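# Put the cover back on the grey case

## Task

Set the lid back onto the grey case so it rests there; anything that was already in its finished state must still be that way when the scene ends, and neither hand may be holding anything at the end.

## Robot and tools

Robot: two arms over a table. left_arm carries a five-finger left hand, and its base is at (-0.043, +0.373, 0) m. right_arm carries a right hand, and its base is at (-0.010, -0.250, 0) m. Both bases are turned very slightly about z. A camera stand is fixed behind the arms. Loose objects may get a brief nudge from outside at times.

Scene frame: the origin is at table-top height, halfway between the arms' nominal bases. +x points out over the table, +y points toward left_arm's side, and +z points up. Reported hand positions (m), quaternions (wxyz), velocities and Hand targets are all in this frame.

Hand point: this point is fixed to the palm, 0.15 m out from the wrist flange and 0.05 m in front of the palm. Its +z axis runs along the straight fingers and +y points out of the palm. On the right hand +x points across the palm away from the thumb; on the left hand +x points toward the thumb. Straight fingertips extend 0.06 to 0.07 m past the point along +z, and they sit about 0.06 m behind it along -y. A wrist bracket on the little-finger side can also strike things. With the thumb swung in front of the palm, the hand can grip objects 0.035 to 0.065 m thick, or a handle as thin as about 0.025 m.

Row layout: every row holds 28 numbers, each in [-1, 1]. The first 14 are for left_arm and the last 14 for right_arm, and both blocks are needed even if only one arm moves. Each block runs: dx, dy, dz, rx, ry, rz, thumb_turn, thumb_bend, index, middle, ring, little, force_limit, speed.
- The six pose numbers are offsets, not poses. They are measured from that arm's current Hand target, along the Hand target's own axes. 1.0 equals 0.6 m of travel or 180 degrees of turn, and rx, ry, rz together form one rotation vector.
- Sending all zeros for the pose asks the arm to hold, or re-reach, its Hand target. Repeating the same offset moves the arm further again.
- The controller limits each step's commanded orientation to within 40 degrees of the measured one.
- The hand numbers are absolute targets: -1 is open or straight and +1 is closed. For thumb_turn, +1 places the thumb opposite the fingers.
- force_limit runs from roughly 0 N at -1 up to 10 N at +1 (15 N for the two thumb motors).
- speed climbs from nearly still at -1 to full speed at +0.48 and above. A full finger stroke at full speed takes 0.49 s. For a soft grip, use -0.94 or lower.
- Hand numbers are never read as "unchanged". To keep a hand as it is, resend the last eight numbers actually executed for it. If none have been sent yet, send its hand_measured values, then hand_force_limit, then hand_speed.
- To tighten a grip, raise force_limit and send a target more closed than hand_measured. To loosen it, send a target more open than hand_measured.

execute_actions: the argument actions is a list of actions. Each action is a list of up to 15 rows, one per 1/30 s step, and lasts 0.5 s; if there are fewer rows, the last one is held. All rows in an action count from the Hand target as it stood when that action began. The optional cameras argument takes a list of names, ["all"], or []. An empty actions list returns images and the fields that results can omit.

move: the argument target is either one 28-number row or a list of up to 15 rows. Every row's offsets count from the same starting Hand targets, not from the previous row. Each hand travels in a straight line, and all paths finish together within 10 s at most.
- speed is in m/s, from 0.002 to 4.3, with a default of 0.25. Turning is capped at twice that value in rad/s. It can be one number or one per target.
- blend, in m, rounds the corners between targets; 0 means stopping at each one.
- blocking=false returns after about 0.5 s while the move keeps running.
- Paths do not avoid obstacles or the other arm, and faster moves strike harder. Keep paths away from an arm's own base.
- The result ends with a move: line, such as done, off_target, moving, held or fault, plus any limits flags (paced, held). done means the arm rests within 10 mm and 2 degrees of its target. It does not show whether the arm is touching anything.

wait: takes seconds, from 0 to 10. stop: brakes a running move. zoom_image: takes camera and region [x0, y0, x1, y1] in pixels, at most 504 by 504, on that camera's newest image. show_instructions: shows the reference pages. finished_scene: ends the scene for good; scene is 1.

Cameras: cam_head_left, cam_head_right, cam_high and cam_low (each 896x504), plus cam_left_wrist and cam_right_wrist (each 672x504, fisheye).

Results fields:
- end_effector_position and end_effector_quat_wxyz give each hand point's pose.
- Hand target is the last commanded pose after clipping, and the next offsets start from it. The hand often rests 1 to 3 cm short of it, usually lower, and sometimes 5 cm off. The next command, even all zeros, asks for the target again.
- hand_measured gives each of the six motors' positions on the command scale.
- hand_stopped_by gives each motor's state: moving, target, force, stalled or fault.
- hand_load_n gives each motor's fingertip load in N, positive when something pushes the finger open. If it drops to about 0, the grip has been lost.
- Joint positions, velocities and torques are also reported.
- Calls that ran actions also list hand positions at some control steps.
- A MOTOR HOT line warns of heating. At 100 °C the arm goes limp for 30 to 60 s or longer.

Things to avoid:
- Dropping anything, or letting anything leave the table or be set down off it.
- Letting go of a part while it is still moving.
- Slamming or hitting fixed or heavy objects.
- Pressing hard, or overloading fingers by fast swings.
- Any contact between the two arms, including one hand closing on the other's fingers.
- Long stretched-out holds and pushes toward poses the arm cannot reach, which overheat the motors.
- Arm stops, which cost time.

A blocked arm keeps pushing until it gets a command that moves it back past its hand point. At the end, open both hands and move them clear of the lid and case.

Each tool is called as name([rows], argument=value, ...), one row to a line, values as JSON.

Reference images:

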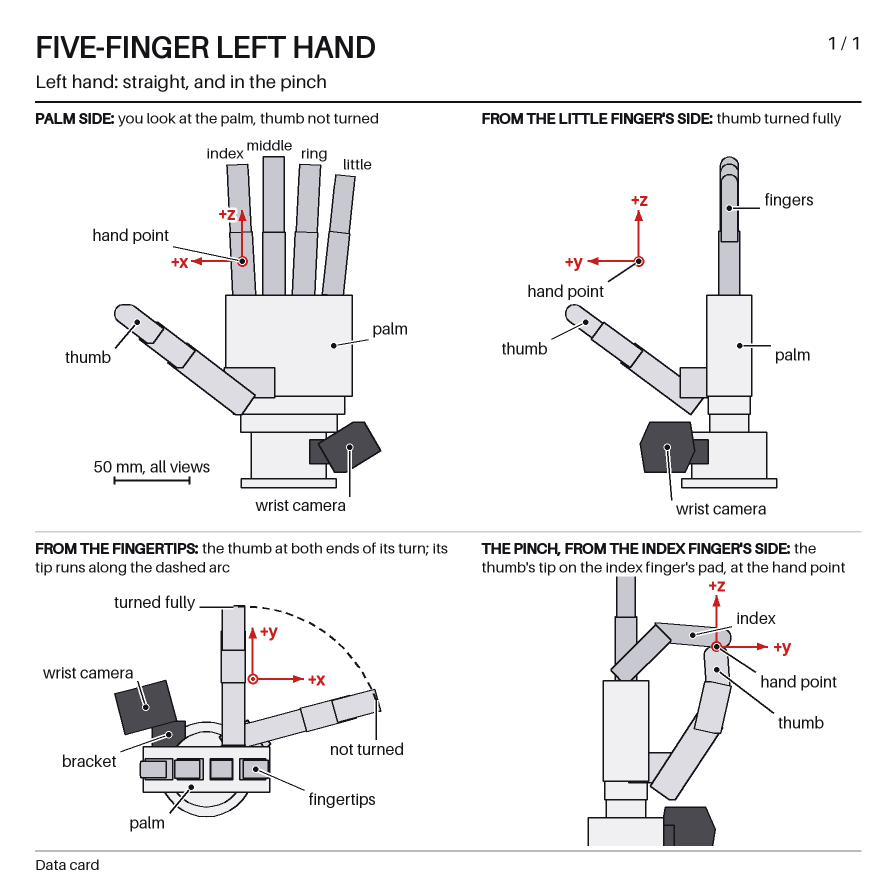

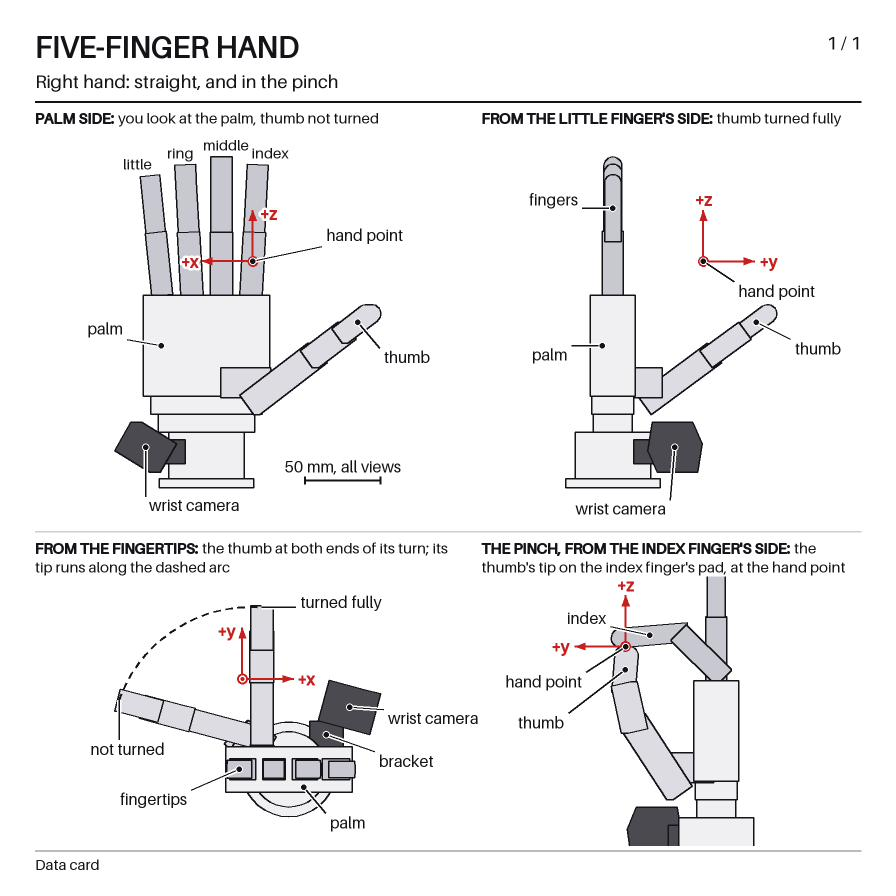

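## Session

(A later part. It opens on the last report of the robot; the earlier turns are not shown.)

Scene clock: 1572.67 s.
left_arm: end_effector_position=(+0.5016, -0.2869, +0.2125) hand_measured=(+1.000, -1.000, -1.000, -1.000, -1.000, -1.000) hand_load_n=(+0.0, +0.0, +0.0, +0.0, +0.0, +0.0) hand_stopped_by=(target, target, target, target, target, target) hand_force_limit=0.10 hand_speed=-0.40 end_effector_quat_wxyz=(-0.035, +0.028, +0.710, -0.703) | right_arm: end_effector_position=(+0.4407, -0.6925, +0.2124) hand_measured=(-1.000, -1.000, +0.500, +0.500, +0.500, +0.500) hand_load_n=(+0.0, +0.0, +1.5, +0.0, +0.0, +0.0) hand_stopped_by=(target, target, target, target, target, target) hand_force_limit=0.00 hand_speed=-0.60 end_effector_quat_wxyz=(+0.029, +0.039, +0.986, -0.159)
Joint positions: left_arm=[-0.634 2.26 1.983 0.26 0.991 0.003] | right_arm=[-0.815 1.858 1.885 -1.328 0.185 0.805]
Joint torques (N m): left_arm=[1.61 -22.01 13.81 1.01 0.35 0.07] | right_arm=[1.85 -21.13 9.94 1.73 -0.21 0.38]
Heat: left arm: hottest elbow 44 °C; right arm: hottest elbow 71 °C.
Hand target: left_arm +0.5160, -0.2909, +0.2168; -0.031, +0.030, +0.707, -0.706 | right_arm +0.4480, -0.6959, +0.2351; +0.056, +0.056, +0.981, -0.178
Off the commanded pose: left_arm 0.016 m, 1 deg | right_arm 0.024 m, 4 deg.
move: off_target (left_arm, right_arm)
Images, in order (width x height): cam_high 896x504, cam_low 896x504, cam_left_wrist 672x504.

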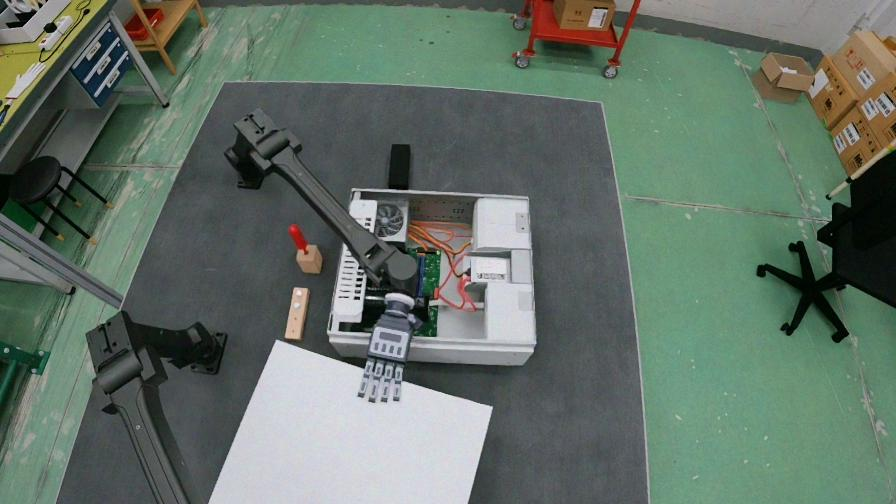

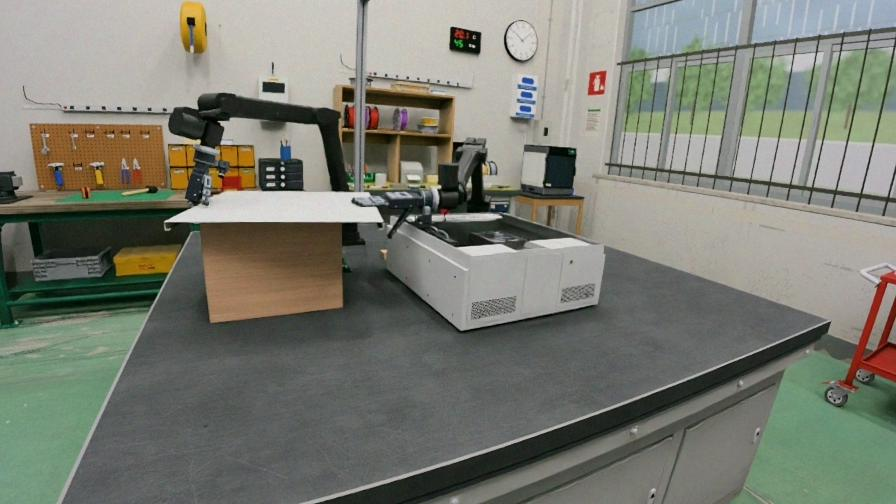

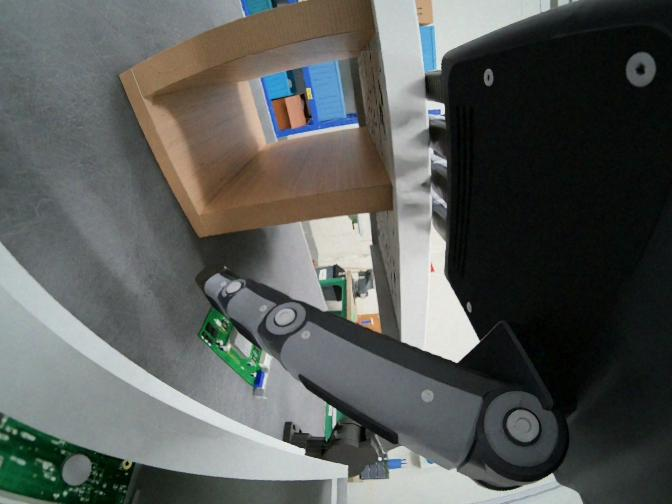

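move([
  [-0.0653,0,0.0095,0,0,0,1,-1,-1,-1,-1,-1,0.1,-0.4,0,0,0,0,0,0,-1,-1,0.5,0.5,0.5,0.5,0,-0.6],
  [-0.0605,0.0272,0.04,0,0,0,1,-1,-1,-1,-1,-1,0.1,-0.4,0,0,0,0,0,0,-1,-1,0.5,0.5,0.5,0.5,0,-0.6],
], speed=0.1, cameras=["cam_low","cam_left_wrist","cam_high"])

zoom_image(camera="cam_high", region=[260, 290, 520, 504])

zoom_image(camera="cam_low", region=[280, 130, 480, 260])

Scene clock: 1597.97 s.
left_arm: end_effector_position=(+0.5473, -0.3050, +0.2122) hand_measured=(+1.000, -1.000, -1.000, -1.000, -1.000, -1.000) hand_load_n=(+0.0, +0.0, +0.0, +0.0, +0.0, +0.0) hand_stopped_by=(target, target, target, target, target, target) hand_force_limit=0.10 hand_speed=-0.40 end_effector_quat_wxyz=(-0.027, +0.030, +0.706, -0.707) | right_arm: end_effector_position=(+0.4407, -0.6925, +0.2124) hand_measured=(-1.000, -1.000, +0.500, +0.500, +0.500, +0.500) hand_load_n=(+0.0, +0.0, +1.5, +0.0, +0.0, +0.0) hand_stopped_by=(target, target, target, target, target, target) hand_force_limit=0.00 hand_speed=-0.60 end_effector_quat_wxyz=(+0.029, +0.039, +0.986, -0.159)
Joint positions: left_arm=[-0.617 2.414 2.259 0.157 1.001 0.003] | right_arm=[-0.815 1.858 1.885 -1.328 0.185 0.805]
Joint torques (N m): left_arm=[0.09 -22.53 13.49 1.14 -0.07 0.08] | right_arm=[0.91 -20.6 9.77 1.91 -0.26 0.4]
Heat: left arm: hottest elbow 50 °C; right arm: hottest elbow 66 °C.
Hand target: left_arm +0.5501, -0.3180, +0.2005; -0.031, +0.031, +0.707, -0.706 | right_arm +0.4480, -0.6959, +0.2351; +0.056, +0.056, +0.981, -0.178
Off the commanded pose: left_arm 0.018 m, 0 deg | right_arm 0.024 m, 4 deg.
move: off_target (left_arm, right_arm)
Images, in order (width x height): cam_high 896x504, cam_low 896x504, cam_left_wrist 672x504.

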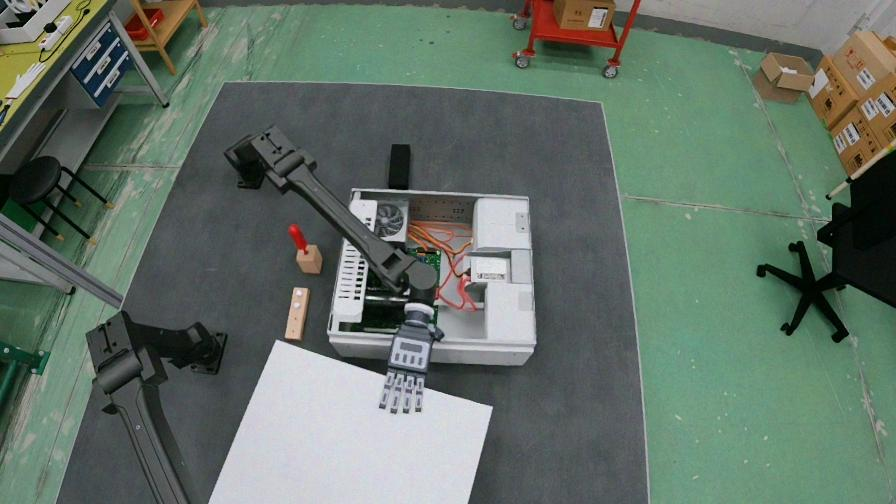

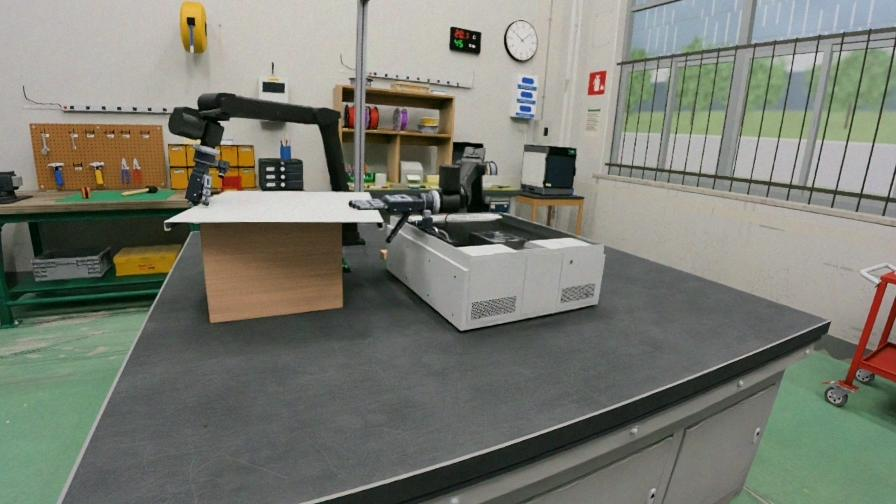

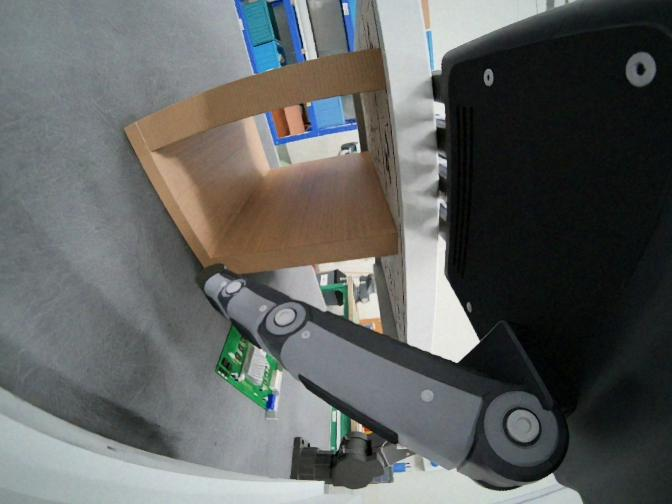

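Scaled by 1.938.

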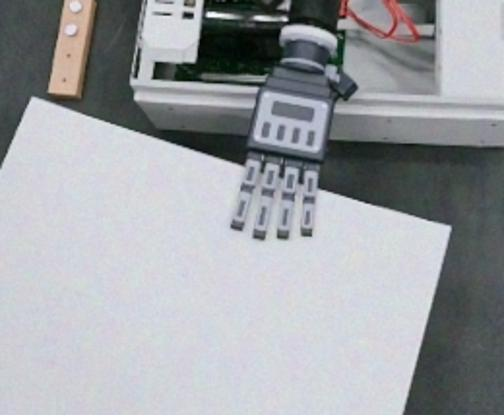

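Scaled by 2.520.

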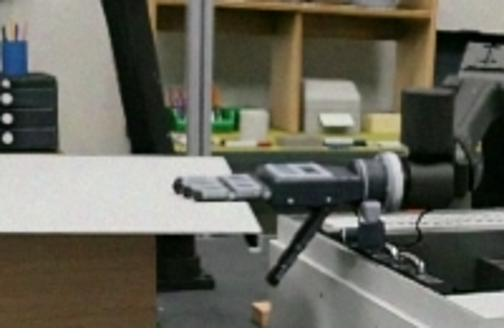

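move([
  [0,0,0.0167,0,0,0,1,-1,-1,-1,-1,-1,0.1,-0.4,0,0,0,0,0,0,-1,-1,0.5,0.5,0.5,0.5,0,-0.6],
  [0,0,0.0167,0,0,0,1,0.3,-1,-1,-1,-1,-0.4,-0.6,0,0,0,0,0,0,-1,-1,0.5,0.5,0.5,0.5,0,-0.6],
  [0,0,0.0167,0,0,0,1,0.9,-1,-1,-1,-1,-0.1,-0.85,0,0,0,0,0,0,-1,-1,0.5,0.5,0.5,0.5,0,-0.6],
], speed=0.1, cameras=["cam_low","cam_left_wrist","cam_high"])

zoom_image(camera="cam_low", region=[280, 130, 480, 260])

Scene clock: 1610.40 s.
left_arm: end_effector_position=(+0.5508, -0.3134, +0.2118) hand_measured=(+1.000, +0.518, -1.000, -1.000, -1.000, -1.000) hand_load_n=(+0.5, +5.5, +0.0, +0.0, +0.0, +0.0) hand_stopped_by=(target, force, target, target, target, target) hand_force_limit=-0.10 hand_speed=-0.85 end_effector_quat_wxyz=(-0.022, +0.031, +0.705, -0.708) | right_arm: end_effector_position=(+0.4407, -0.6925, +0.2124) hand_measured=(-1.000, -1.000, +0.500, +0.500, +0.500, +0.500) hand_load_n=(-0.5, +0.0, +1.0, +0.0, +0.0, +0.5) hand_stopped_by=(target, target, target, target, target, target) hand_force_limit=0.00 hand_speed=-0.60 end_effector_quat_wxyz=(+0.029, +0.039, +0.986, -0.159)
Joint positions: left_arm=[-0.624 2.44 2.304 0.143 0.987 0.007] | right_arm=[-0.815 1.858 1.885 -1.328 0.185 0.805]
Joint torques (N m): left_arm=[-0.15 -23.06 13.55 0.85 0.07 0.03] | right_arm=[2.78 -21.77 9.58 1.76 -0.3 0.41]
Heat: left arm: hottest elbow 52 °C; right arm: hottest elbow 64 °C.
Hand target: left_arm +0.5493, -0.3280, +0.2004; -0.031, +0.031, +0.707, -0.706 | right_arm +0.4480, -0.6959, +0.2351; +0.056, +0.056, +0.981, -0.178
Off the commanded pose: left_arm 0.019 m, 1 deg | right_arm 0.024 m, 4 deg.
move: off_target (left_arm, right_arm); target 2's new numbers were sent with left_arm's hand 0.019 m and 1 deg from that target; target 3's new numbers were sent with left_arm's hand 0.019 m and 1 deg from that target
Images, in order (width x height): cam_high 896x504, cam_low 896x504, cam_left_wrist 672x504.

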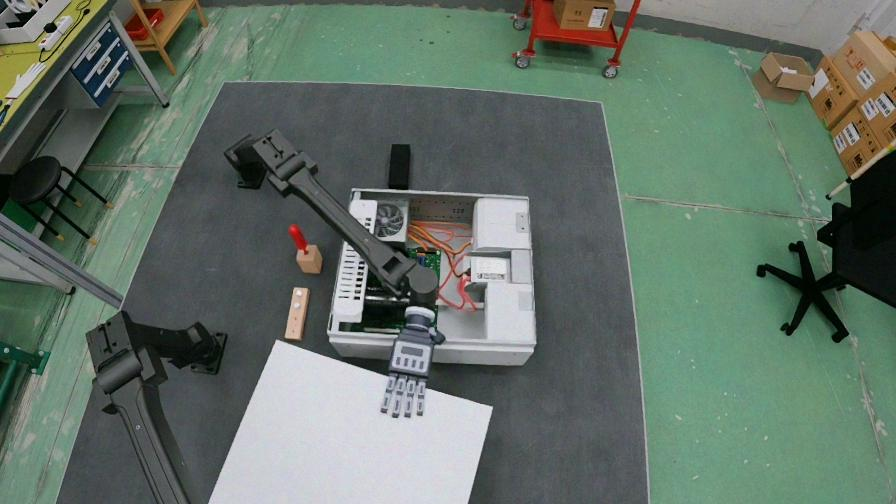

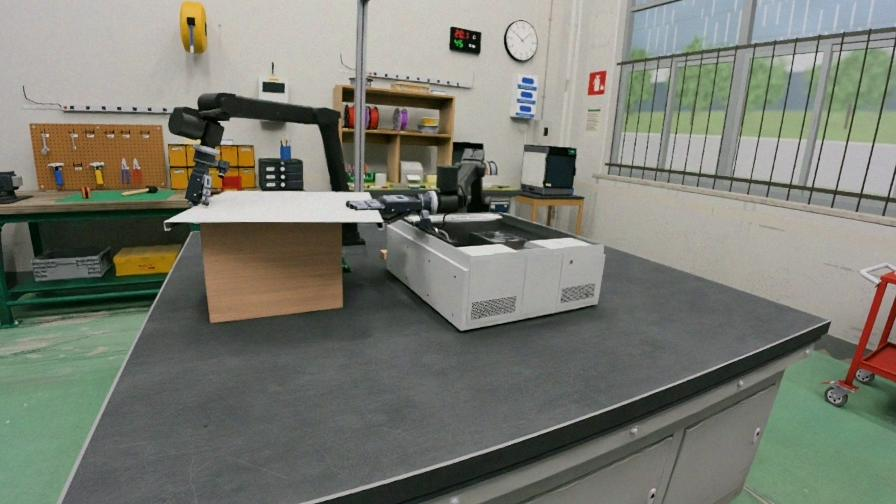

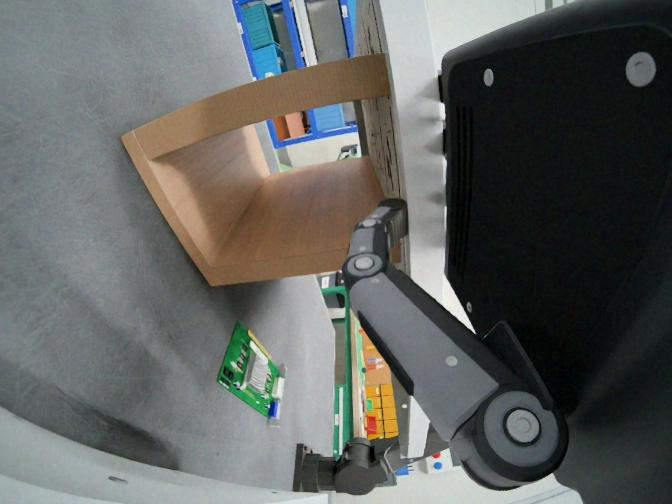

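Scaled by 2.520.

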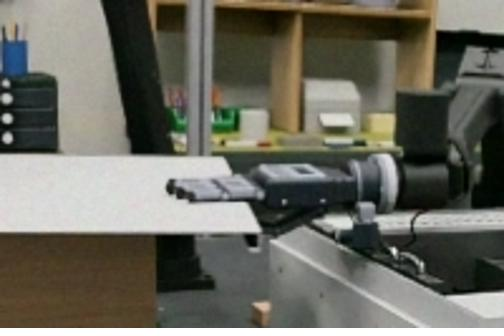

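move(target=[0,-0.1167,0,0,0,0,1,0.9,-1,-1,-1,-1,-0.1,-0.85,-0.013,-0.0343,-0.0931,0,0,0,-1,-1,0.5,0.5,0.5,0.5,0,-0.6], speed=0.04, cameras=["all"])

Scene clock: 1623.27 s.
left_arm: end_effector_position=(+0.5515, -0.3131, +0.2364) hand_measured=(+1.000, +0.516, -1.000, -1.000, -1.000, -1.000) hand_load_n=(+0.5, +18.0, +0.0, +2.0, +0.0, +0.0) hand_stopped_by=(target, force, target, target, target, target) hand_force_limit=-0.10 hand_speed=-0.85 end_effector_quat_wxyz=(-0.035, +0.021, +0.718, -0.695) | right_arm: end_effector_position=(+0.4334, -0.6889, +0.2394) hand_measured=(-1.000, -1.000, +0.500, +0.500, +0.500, +0.500) hand_load_n=(+0.0, +0.0, +2.5, +0.0, +0.0, +0.0) hand_stopped_by=(target, target, target, target, target, target) hand_force_limit=0.00 hand_speed=-0.60 end_effector_quat_wxyz=(+0.017, +0.052, +0.987, -0.148)
Joint positions: left_arm=[-0.623 2.444 2.404 -0.016 0.991 0.027] | right_arm=[-0.82 1.864 1.968 -1.441 0.188 0.831]
Joint torques (N m): left_arm=[-0.15 -26.17 15.76 1.02 -0.11 -0.19] | right_arm=[2.14 -20.37 18.02 -0.05 -0.37 0.08]
Heat: left arm: hottest elbow 54 °C; right arm: hottest elbow 63 °C.
Hand target: left_arm +0.5493, -0.3280, +0.2704; -0.031, +0.031, +0.707, -0.706 | right_arm +0.4480, -0.6960, +0.2953; +0.057, +0.056, +0.981, -0.178
Off the commanded pose: left_arm 0.037 m, 2 deg | right_arm 0.058 m, 6 deg.
move: off_target (left_arm, right_arm)

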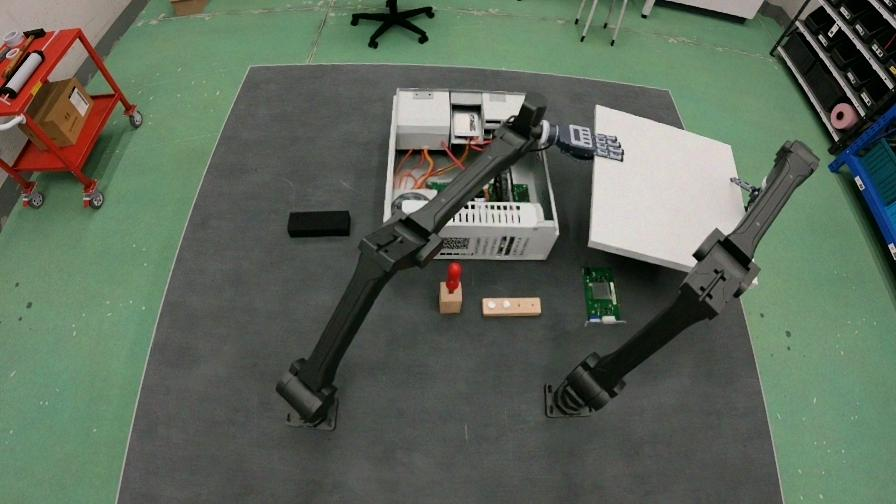

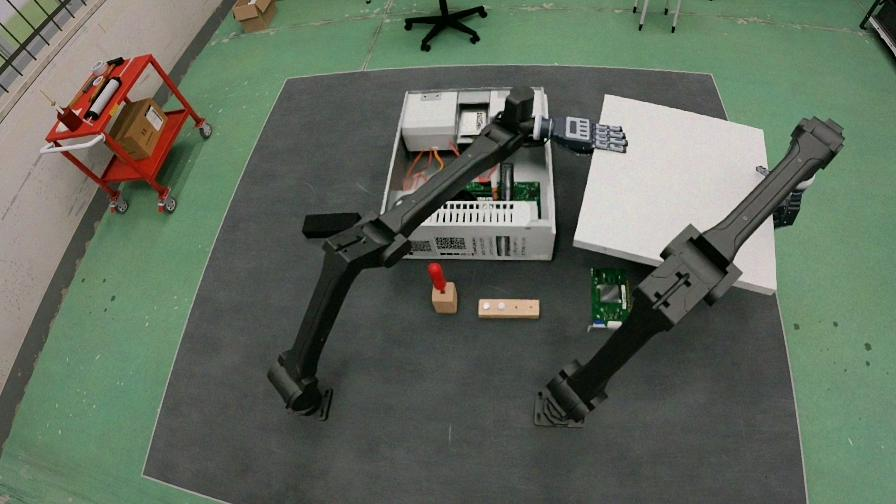

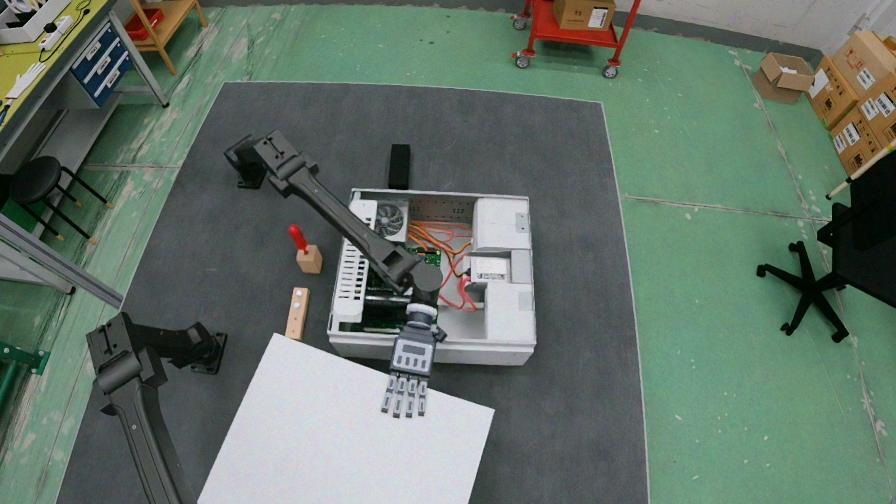

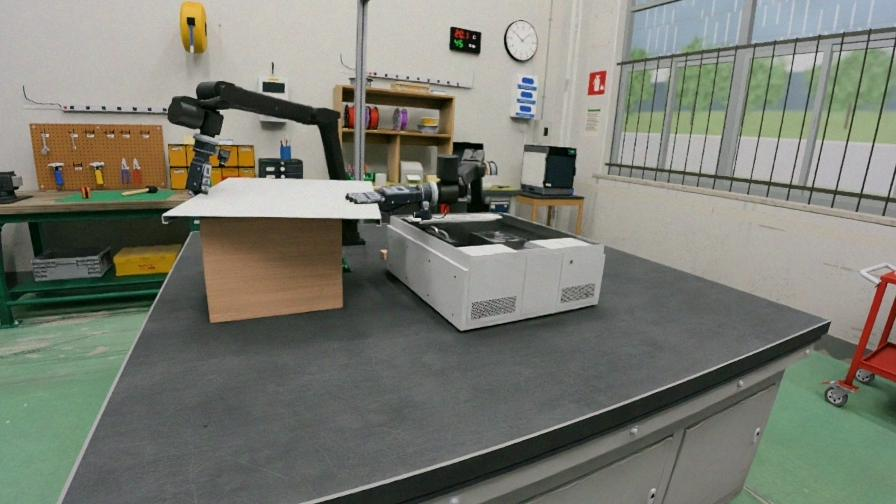

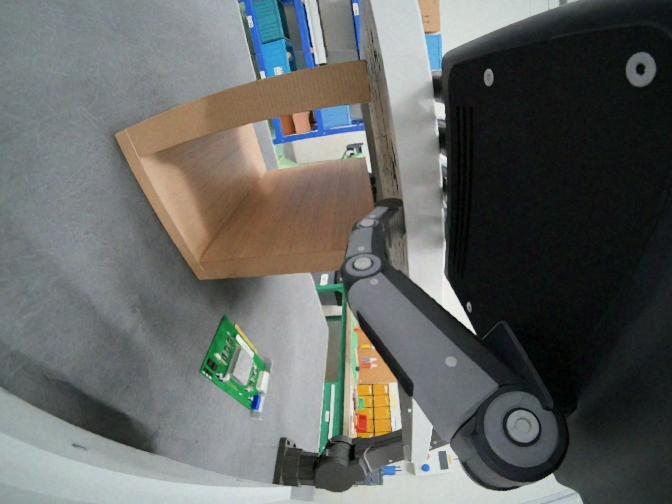

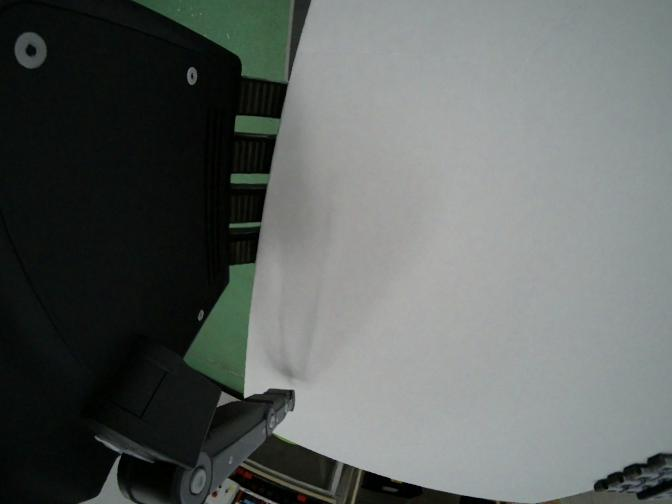

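move([
  [0,0.1167,0,0,0,0,1,0.9,-1,-1,-1,-1,-0.1,-0.85,0.0141,0.0372,0.1009,0,0,0,-1,-1,0.5,0.5,0.5,0.5,0,-0.6],
  [0,0.1167,0,0,0,0,1,0.2,-1,-1,-1,-1,-0.1,-0.6,0.0162,0.0429,0.1164,0,0,0,-1,-1,0.5,0.5,0.5,0.5,0,-0.6],
], speed=0.04, cameras=["cam_low","cam_head_left","cam_high"])

Scene clock: 1680.07 s.
left_arm: end_effector_position=(+0.5548, -0.3213, +0.2160) hand_measured=(+1.000, +0.200, -1.000, -1.000, -1.000, -1.000) hand_load_n=(+0.0, +0.0, +0.0, +0.0, +0.0, +0.0) hand_stopped_by=(target, target, target, target, target, target) hand_force_limit=-0.10 hand_speed=-0.60 end_effector_quat_wxyz=(-0.023, +0.034, +0.705, -0.708) | right_arm: end_effector_position=(+0.4409, -0.6961, +0.2114) hand_measured=(-1.000, -1.000, +0.500, +0.500, +0.500, +0.500) hand_load_n=(+0.0, +0.0, -1.5, +0.5, +0.0, +0.0) hand_stopped_by=(target, target, target, target, target, target) hand_force_limit=0.00 hand_speed=-0.60 end_effector_quat_wxyz=(+0.039, +0.055, +0.983, -0.168)
Joint positions: left_arm=[-0.628 2.478 2.388 0.094 0.989 0.013] | right_arm=[-0.82 1.841 1.852 -1.288 0.186 0.831]
Joint torques (N m): left_arm=[0.26 -26.05 8.62 2.25 0.08 0.01] | right_arm=[0.79 -19.14 9.32 2.11 -0.25 0.08]
Heat: left arm: hottest elbow 61 °C; right arm: hottest elbow 71 °C.
Hand target: left_arm +0.5493, -0.3279, +0.2005; -0.031, +0.031, +0.707, -0.706 | right_arm +0.4481, -0.6960, +0.2201; +0.056, +0.056, +0.981, -0.178
Off the commanded pose: left_arm 0.018 m, 1 deg | right_arm 0.011 m, 2 deg.
move: off_target (left_arm, right_arm); target 2's new numbers were sent with left_arm's hand 0.019 m and 1 deg from that target
Images, in order (width x height): cam_head_left 896x504, cam_high 896x504, cam_low 896x504.

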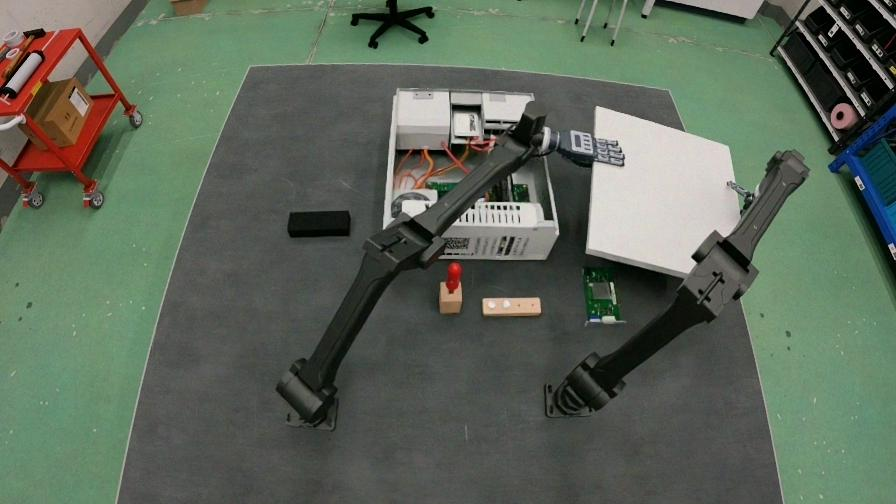

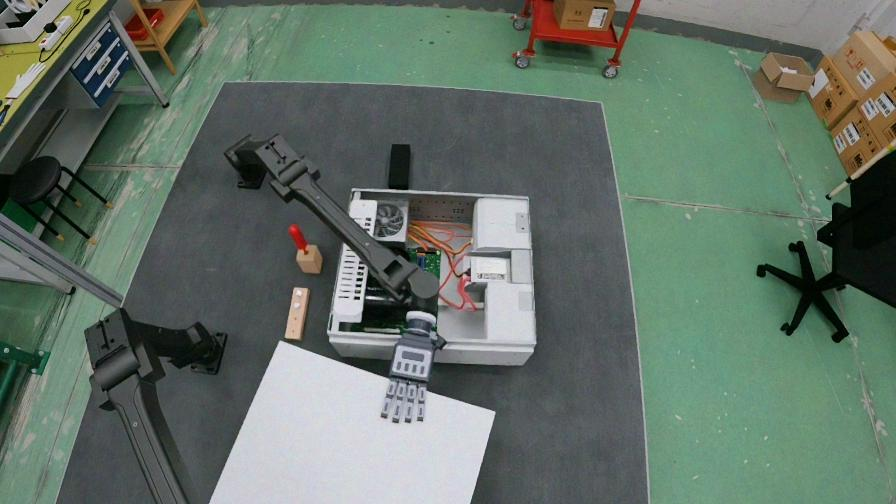

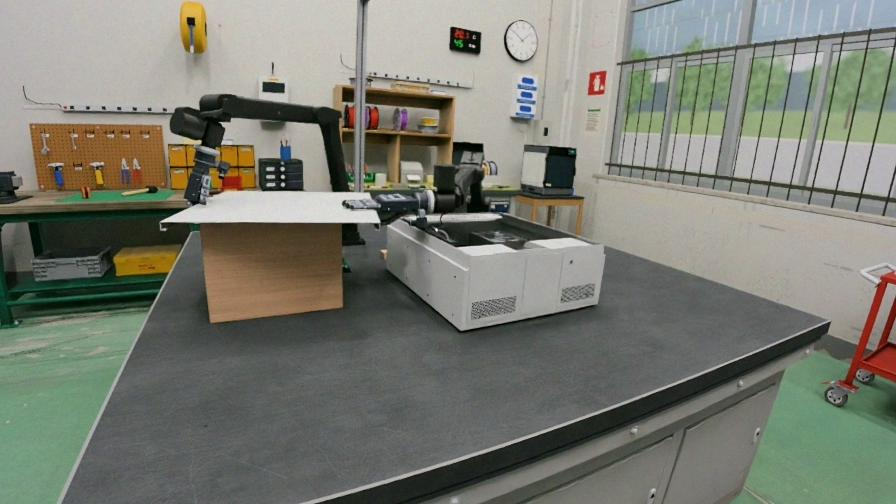

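move([
  [-0.0414,0,0.0048,0,0,0,1,0.2,-1,-1,-1,-1,-0.1,-0.6,-0.0731,-0.0021,0.0181,0,0,0,-1,-1,0.5,0.5,0.5,0.5,0,-0.6],
  [-0.0414,0,0.0048,0,0,0,1,0.9,-1,-1,-1,-1,-0.1,-0.8,-0.0773,-0.0131,-0.0117,0,0,0,-1,-1,0.5,0.5,0.5,0.5,0,-0.6],
], speed=0.06, cameras=["cam_low","cam_head_left","cam_high","cam_right_wrist","cam_left_wrist"])

Scene clock: 1693.03 s.
left_arm: end_effector_position=(+0.5658, -0.3307, +0.2127) hand_measured=(+1.000, +0.568, -1.000, -1.000, -1.000, -1.000) hand_load_n=(+1.5, +7.0, +0.0, +0.0, +0.0, +0.0) hand_stopped_by=(target, force, target, target, target, target) hand_force_limit=-0.10 hand_speed=-0.80 end_effector_quat_wxyz=(-0.026, +0.037, +0.705, -0.708) | right_arm: end_effector_position=(+0.4411, -0.6979, +0.2101) hand_measured=(-1.000, -1.000, +0.500, +0.500, +0.500, +0.500) hand_load_n=(-1.5, +0.5, +4.5, +0.0, +0.0, +0.0) hand_stopped_by=(target, target, target, target, target, target) hand_force_limit=0.00 hand_speed=-0.60 end_effector_quat_wxyz=(+0.011, +0.050, +0.987, -0.151)
Joint positions: left_arm=[-0.628 2.565 2.544 0.027 0.997 0.011] | right_arm=[-0.817 1.898 1.942 -1.385 0.2 0.828]
Joint torques (N m): left_arm=[1.55 -24.29 13.7 0.88 0.16 0] | right_arm=[3.72 -16.91 17.36 1.91 -0.43 0.58]
Heat: left arm: hottest elbow 57 °C; right arm: hottest elbow 69 °C.
Hand target: left_arm +0.5738, -0.3329, +0.2004; -0.031, +0.030, +0.707, -0.706 | right_arm +0.4922, -0.7049, +0.2352; +0.056, +0.056, +0.981, -0.178
Off the commanded pose: left_arm 0.015 m, 1 deg | right_arm 0.057 m, 6 deg.
move: off_target (left_arm, right_arm); target 2's new numbers were sent with left_arm's hand 0.015 m and 1 deg from that target
Images, in order (width x height): cam_head_left 896x504, cam_high 896x504, cam_low 896x504, cam_left_wrist 672x504, cam_right_wrist 672x504.

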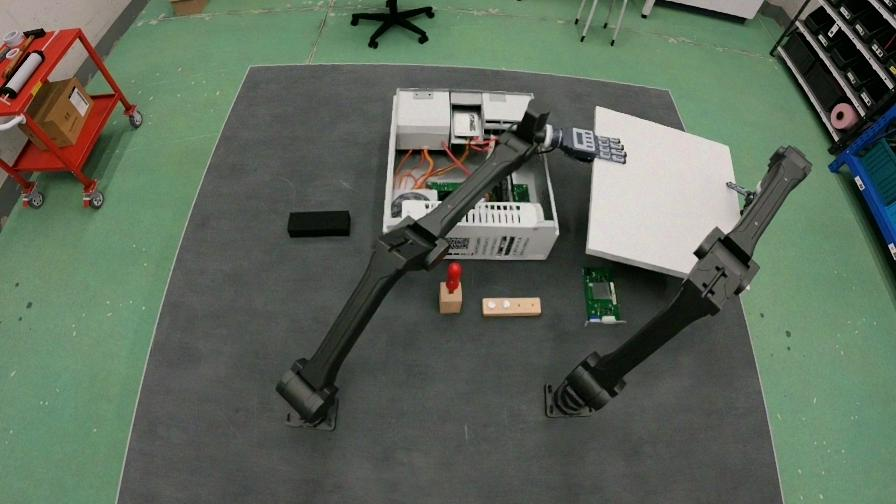

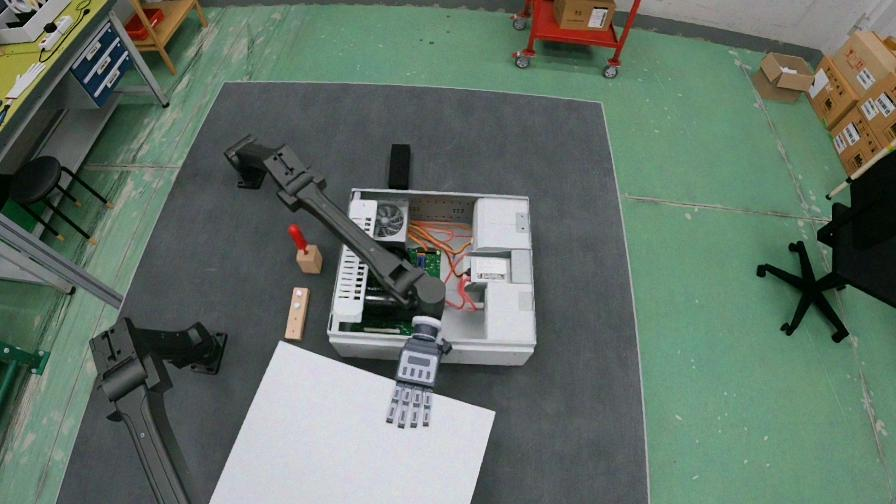

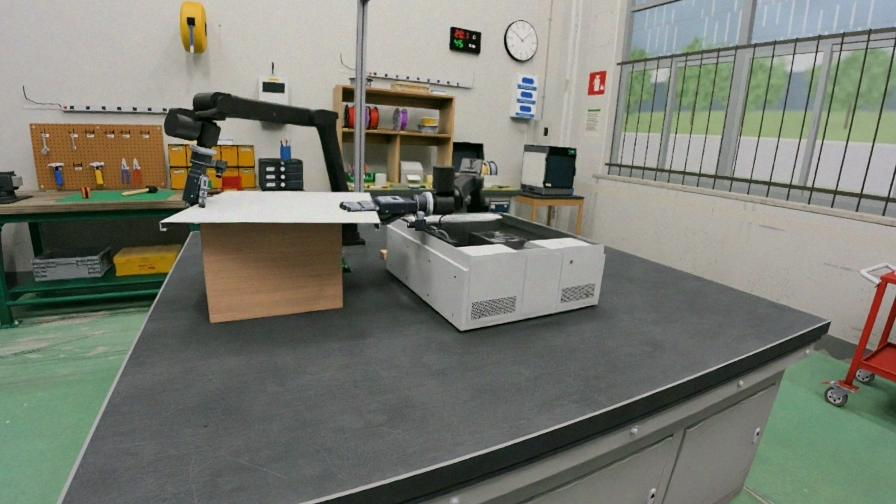

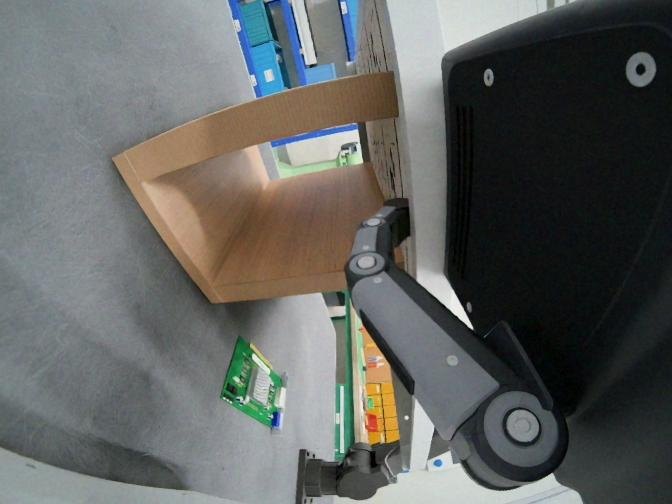

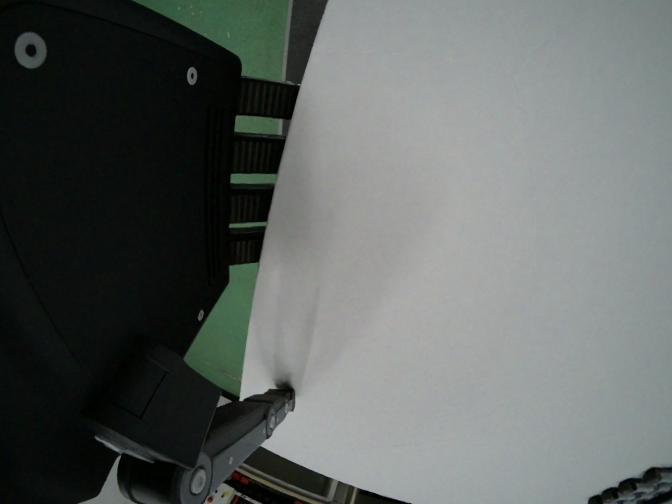

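move([
  [0,0,0,0,0,0,1,0.9,-1,-1,-1,-1,-0.1,-0.8,0.0761,0.0101,0.0036,0,0,0,-1,-1,0.5,0.5,0.5,0.5,0,-0.6],
  [0,0,0,0,0,0,1,0.9,-1,-1,-1,-1,-0.1,-0.8,0.0761,0.0101,0.0036,0,0,0,-1,-1,0.0,0.0,0.0,0.0,0,-0.3],
  [0,0,0,0,0,0,1,0.9,-1,-1,-1,-1,-0.1,-0.8,0.0022,0.0057,0.0155,0,0,0,-1,-1,0.0,0.0,0.0,0.0,0,-0.3],
], speed=0.08, cameras=["cam_right_wrist","cam_head_left","cam_low"])

Scene clock: 1705.67 s.
left_arm: end_effector_position=(+0.5660, -0.3308, +0.2126) hand_measured=(+1.000, +0.568, -1.000, -1.000, -1.000, -1.000) hand_load_n=(+1.5, +6.0, +0.0, +0.0, +0.0, +0.0) hand_stopped_by=(target, force, target, target, target, target) hand_force_limit=-0.10 hand_speed=-0.80 end_effector_quat_wxyz=(-0.025, +0.038, +0.705, -0.708) | right_arm: end_effector_position=(+0.4403, -0.6995, +0.2160) hand_measured=(-1.000, -1.000, +0.000, +0.000, +0.000, +0.000) hand_load_n=(+0.0, +0.0, -5.5, +0.0, +0.0, +0.0) hand_stopped_by=(target, target, target, target, target, target) hand_force_limit=0.00 hand_speed=-0.30 end_effector_quat_wxyz=(+0.018, +0.047, +0.986, -0.162)
Joint positions: left_arm=[-0.628 2.565 2.545 0.027 0.997 0.013] | right_arm=[-0.817 1.88 1.929 -1.363 0.205 0.818]
Joint torques (N m): left_arm=[1.38 -24.23 13.71 0.92 0.17 -0.02] | right_arm=[4.54 -14.56 16.53 2.14 -0.57 0.72]
Heat: left arm: hottest elbow 57 °C; right arm: hottest elbow 70 °C.
Hand target: left_arm +0.5738, -0.3329, +0.2004; -0.031, +0.030, +0.707, -0.706 | right_arm +0.4922, -0.7049, +0.2255; +0.057, +0.056, +0.981, -0.178
Off the commanded pose: left_arm 0.015 m, 1 deg | right_arm 0.053 m, 5 deg.
move: off_target (left_arm, right_arm); target 2's new numbers were sent with right_arm's hand 0.015 m and 3 deg from that target
Images, in order (width x height): cam_head_left 896x504, cam_low 896x504, cam_right_wrist 672x504.

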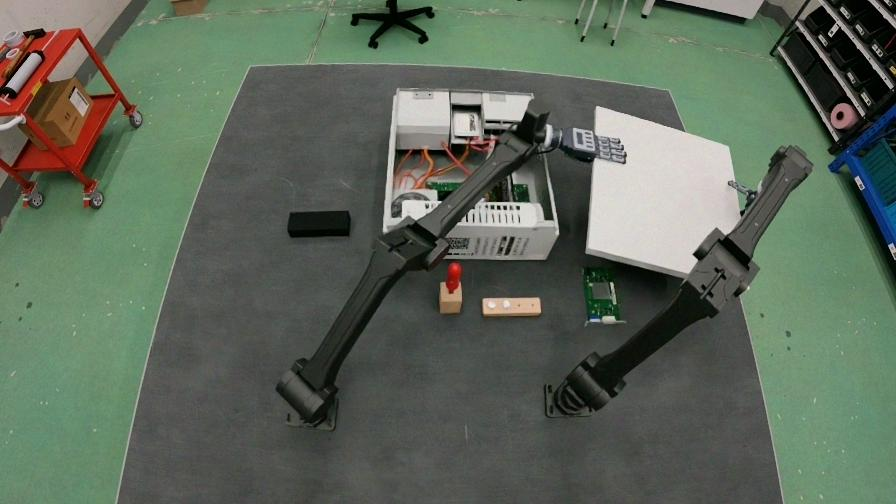

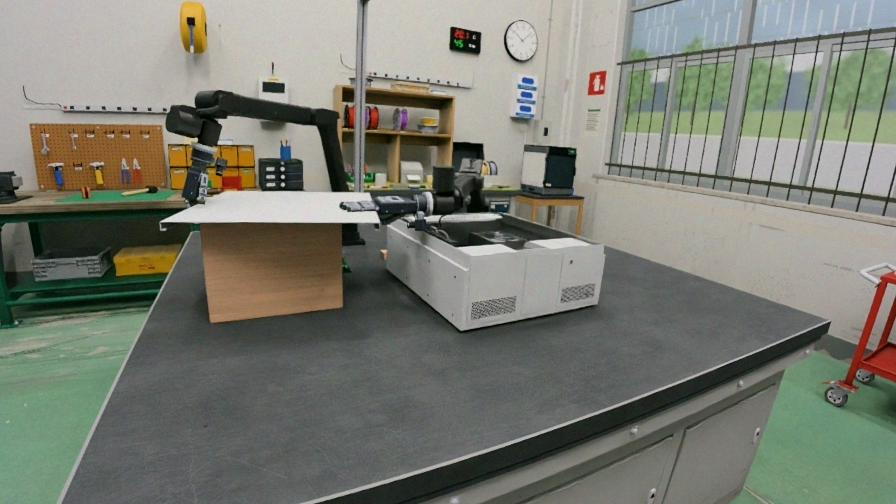

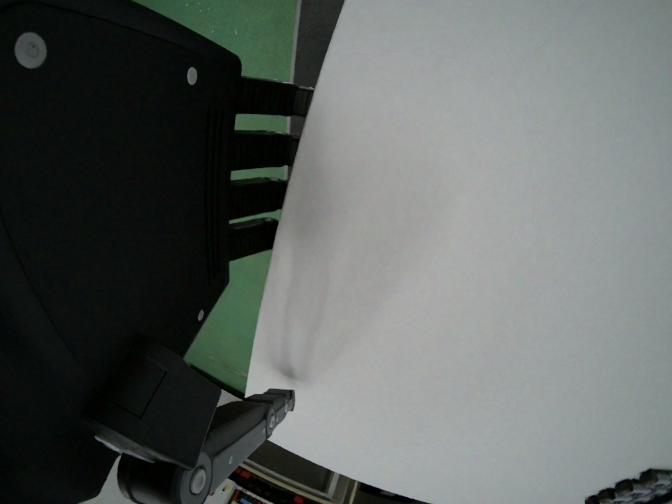

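move([
  [0,0,0,0,0,0,1,0.9,-1,-1,-1,-1,-0.1,-0.8,0.074,0.0045,-0.012,0,0,0,-1,-1,0.0,0.0,0.0,0.0,0,-0.3],
  [0,0,0,0,0,0,1,0.9,-1,-1,-1,-1,-0.1,-0.8,0.074,0.0045,-0.012,0,0,0,-1,-1,0.5,0.5,0.5,0.5,0,-0.5],
  [0,0,0,0,0,0,1,0.9,-1,-1,-1,-1,-0.1,-0.8,0.0718,-0.0012,-0.0275,0,0,0,-1,-1,0.5,0.5,0.5,0.5,0,-0.5],
], speed=0.08, cameras=["cam_right_wrist"])

Scene clock: 1719.03 s.
left_arm: end_effector_position=(+0.5661, -0.3309, +0.2122) hand_measured=(+1.000, +0.568, -1.000, -1.000, -1.000, -1.000) hand_load_n=(+1.0, +6.5, +0.0, +0.0, -0.5, +0.0) hand_stopped_by=(target, force, target, target, target, target) hand_force_limit=-0.10 hand_speed=-0.80 end_effector_quat_wxyz=(-0.024, +0.039, +0.705, -0.708) | right_arm: end_effector_position=(+0.4404, -0.6971, +0.2137) hand_measured=(-1.000, -1.000, +0.500, +0.500, +0.500, +0.500) hand_load_n=(+0.0, +0.0, +1.5, +0.0, +0.0, +0.0) hand_stopped_by=(target, target, target, target, target, target) hand_force_limit=0.00 hand_speed=-0.50 end_effector_quat_wxyz=(+0.039, +0.050, +0.983, -0.169)
Joint positions: left_arm=[-0.628 2.566 2.545 0.027 0.997 0.014] | right_arm=[-0.821 1.841 1.859 -1.29 0.186 0.819]
Joint torques (N m): left_arm=[1.2 -24.06 13.72 0.95 0.15 -0.05] | right_arm=[1.96 -20.07 11.92 0.42 -0.3 0.33]
Heat: left arm: hottest elbow 59 °C; right arm: hottest elbow 71 °C.
Hand target: left_arm +0.5739, -0.3329, +0.2004; -0.031, +0.030, +0.707, -0.706 | right_arm +0.4480, -0.6959, +0.2355; +0.056, +0.056, +0.981, -0.178
Off the commanded pose: left_arm 0.014 m, 1 deg | right_arm 0.023 m, 2 deg.
move: off_target (left_arm, right_arm); target 2's new numbers were sent with right_arm's hand 0.013 m and 3 deg from that target
Images, in order (width x height): cam_right_wrist 672x504.

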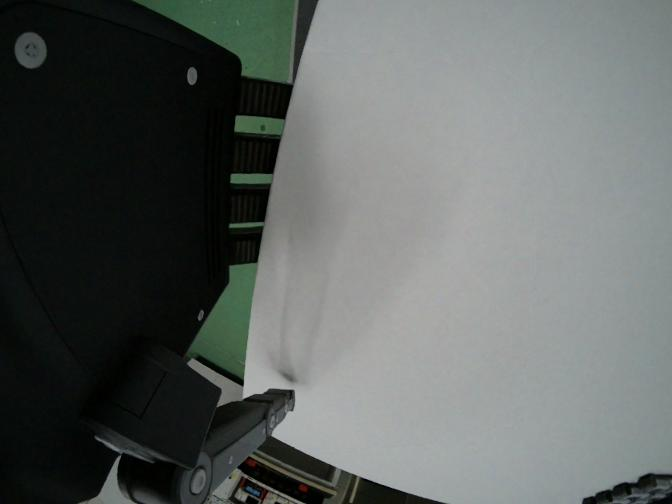

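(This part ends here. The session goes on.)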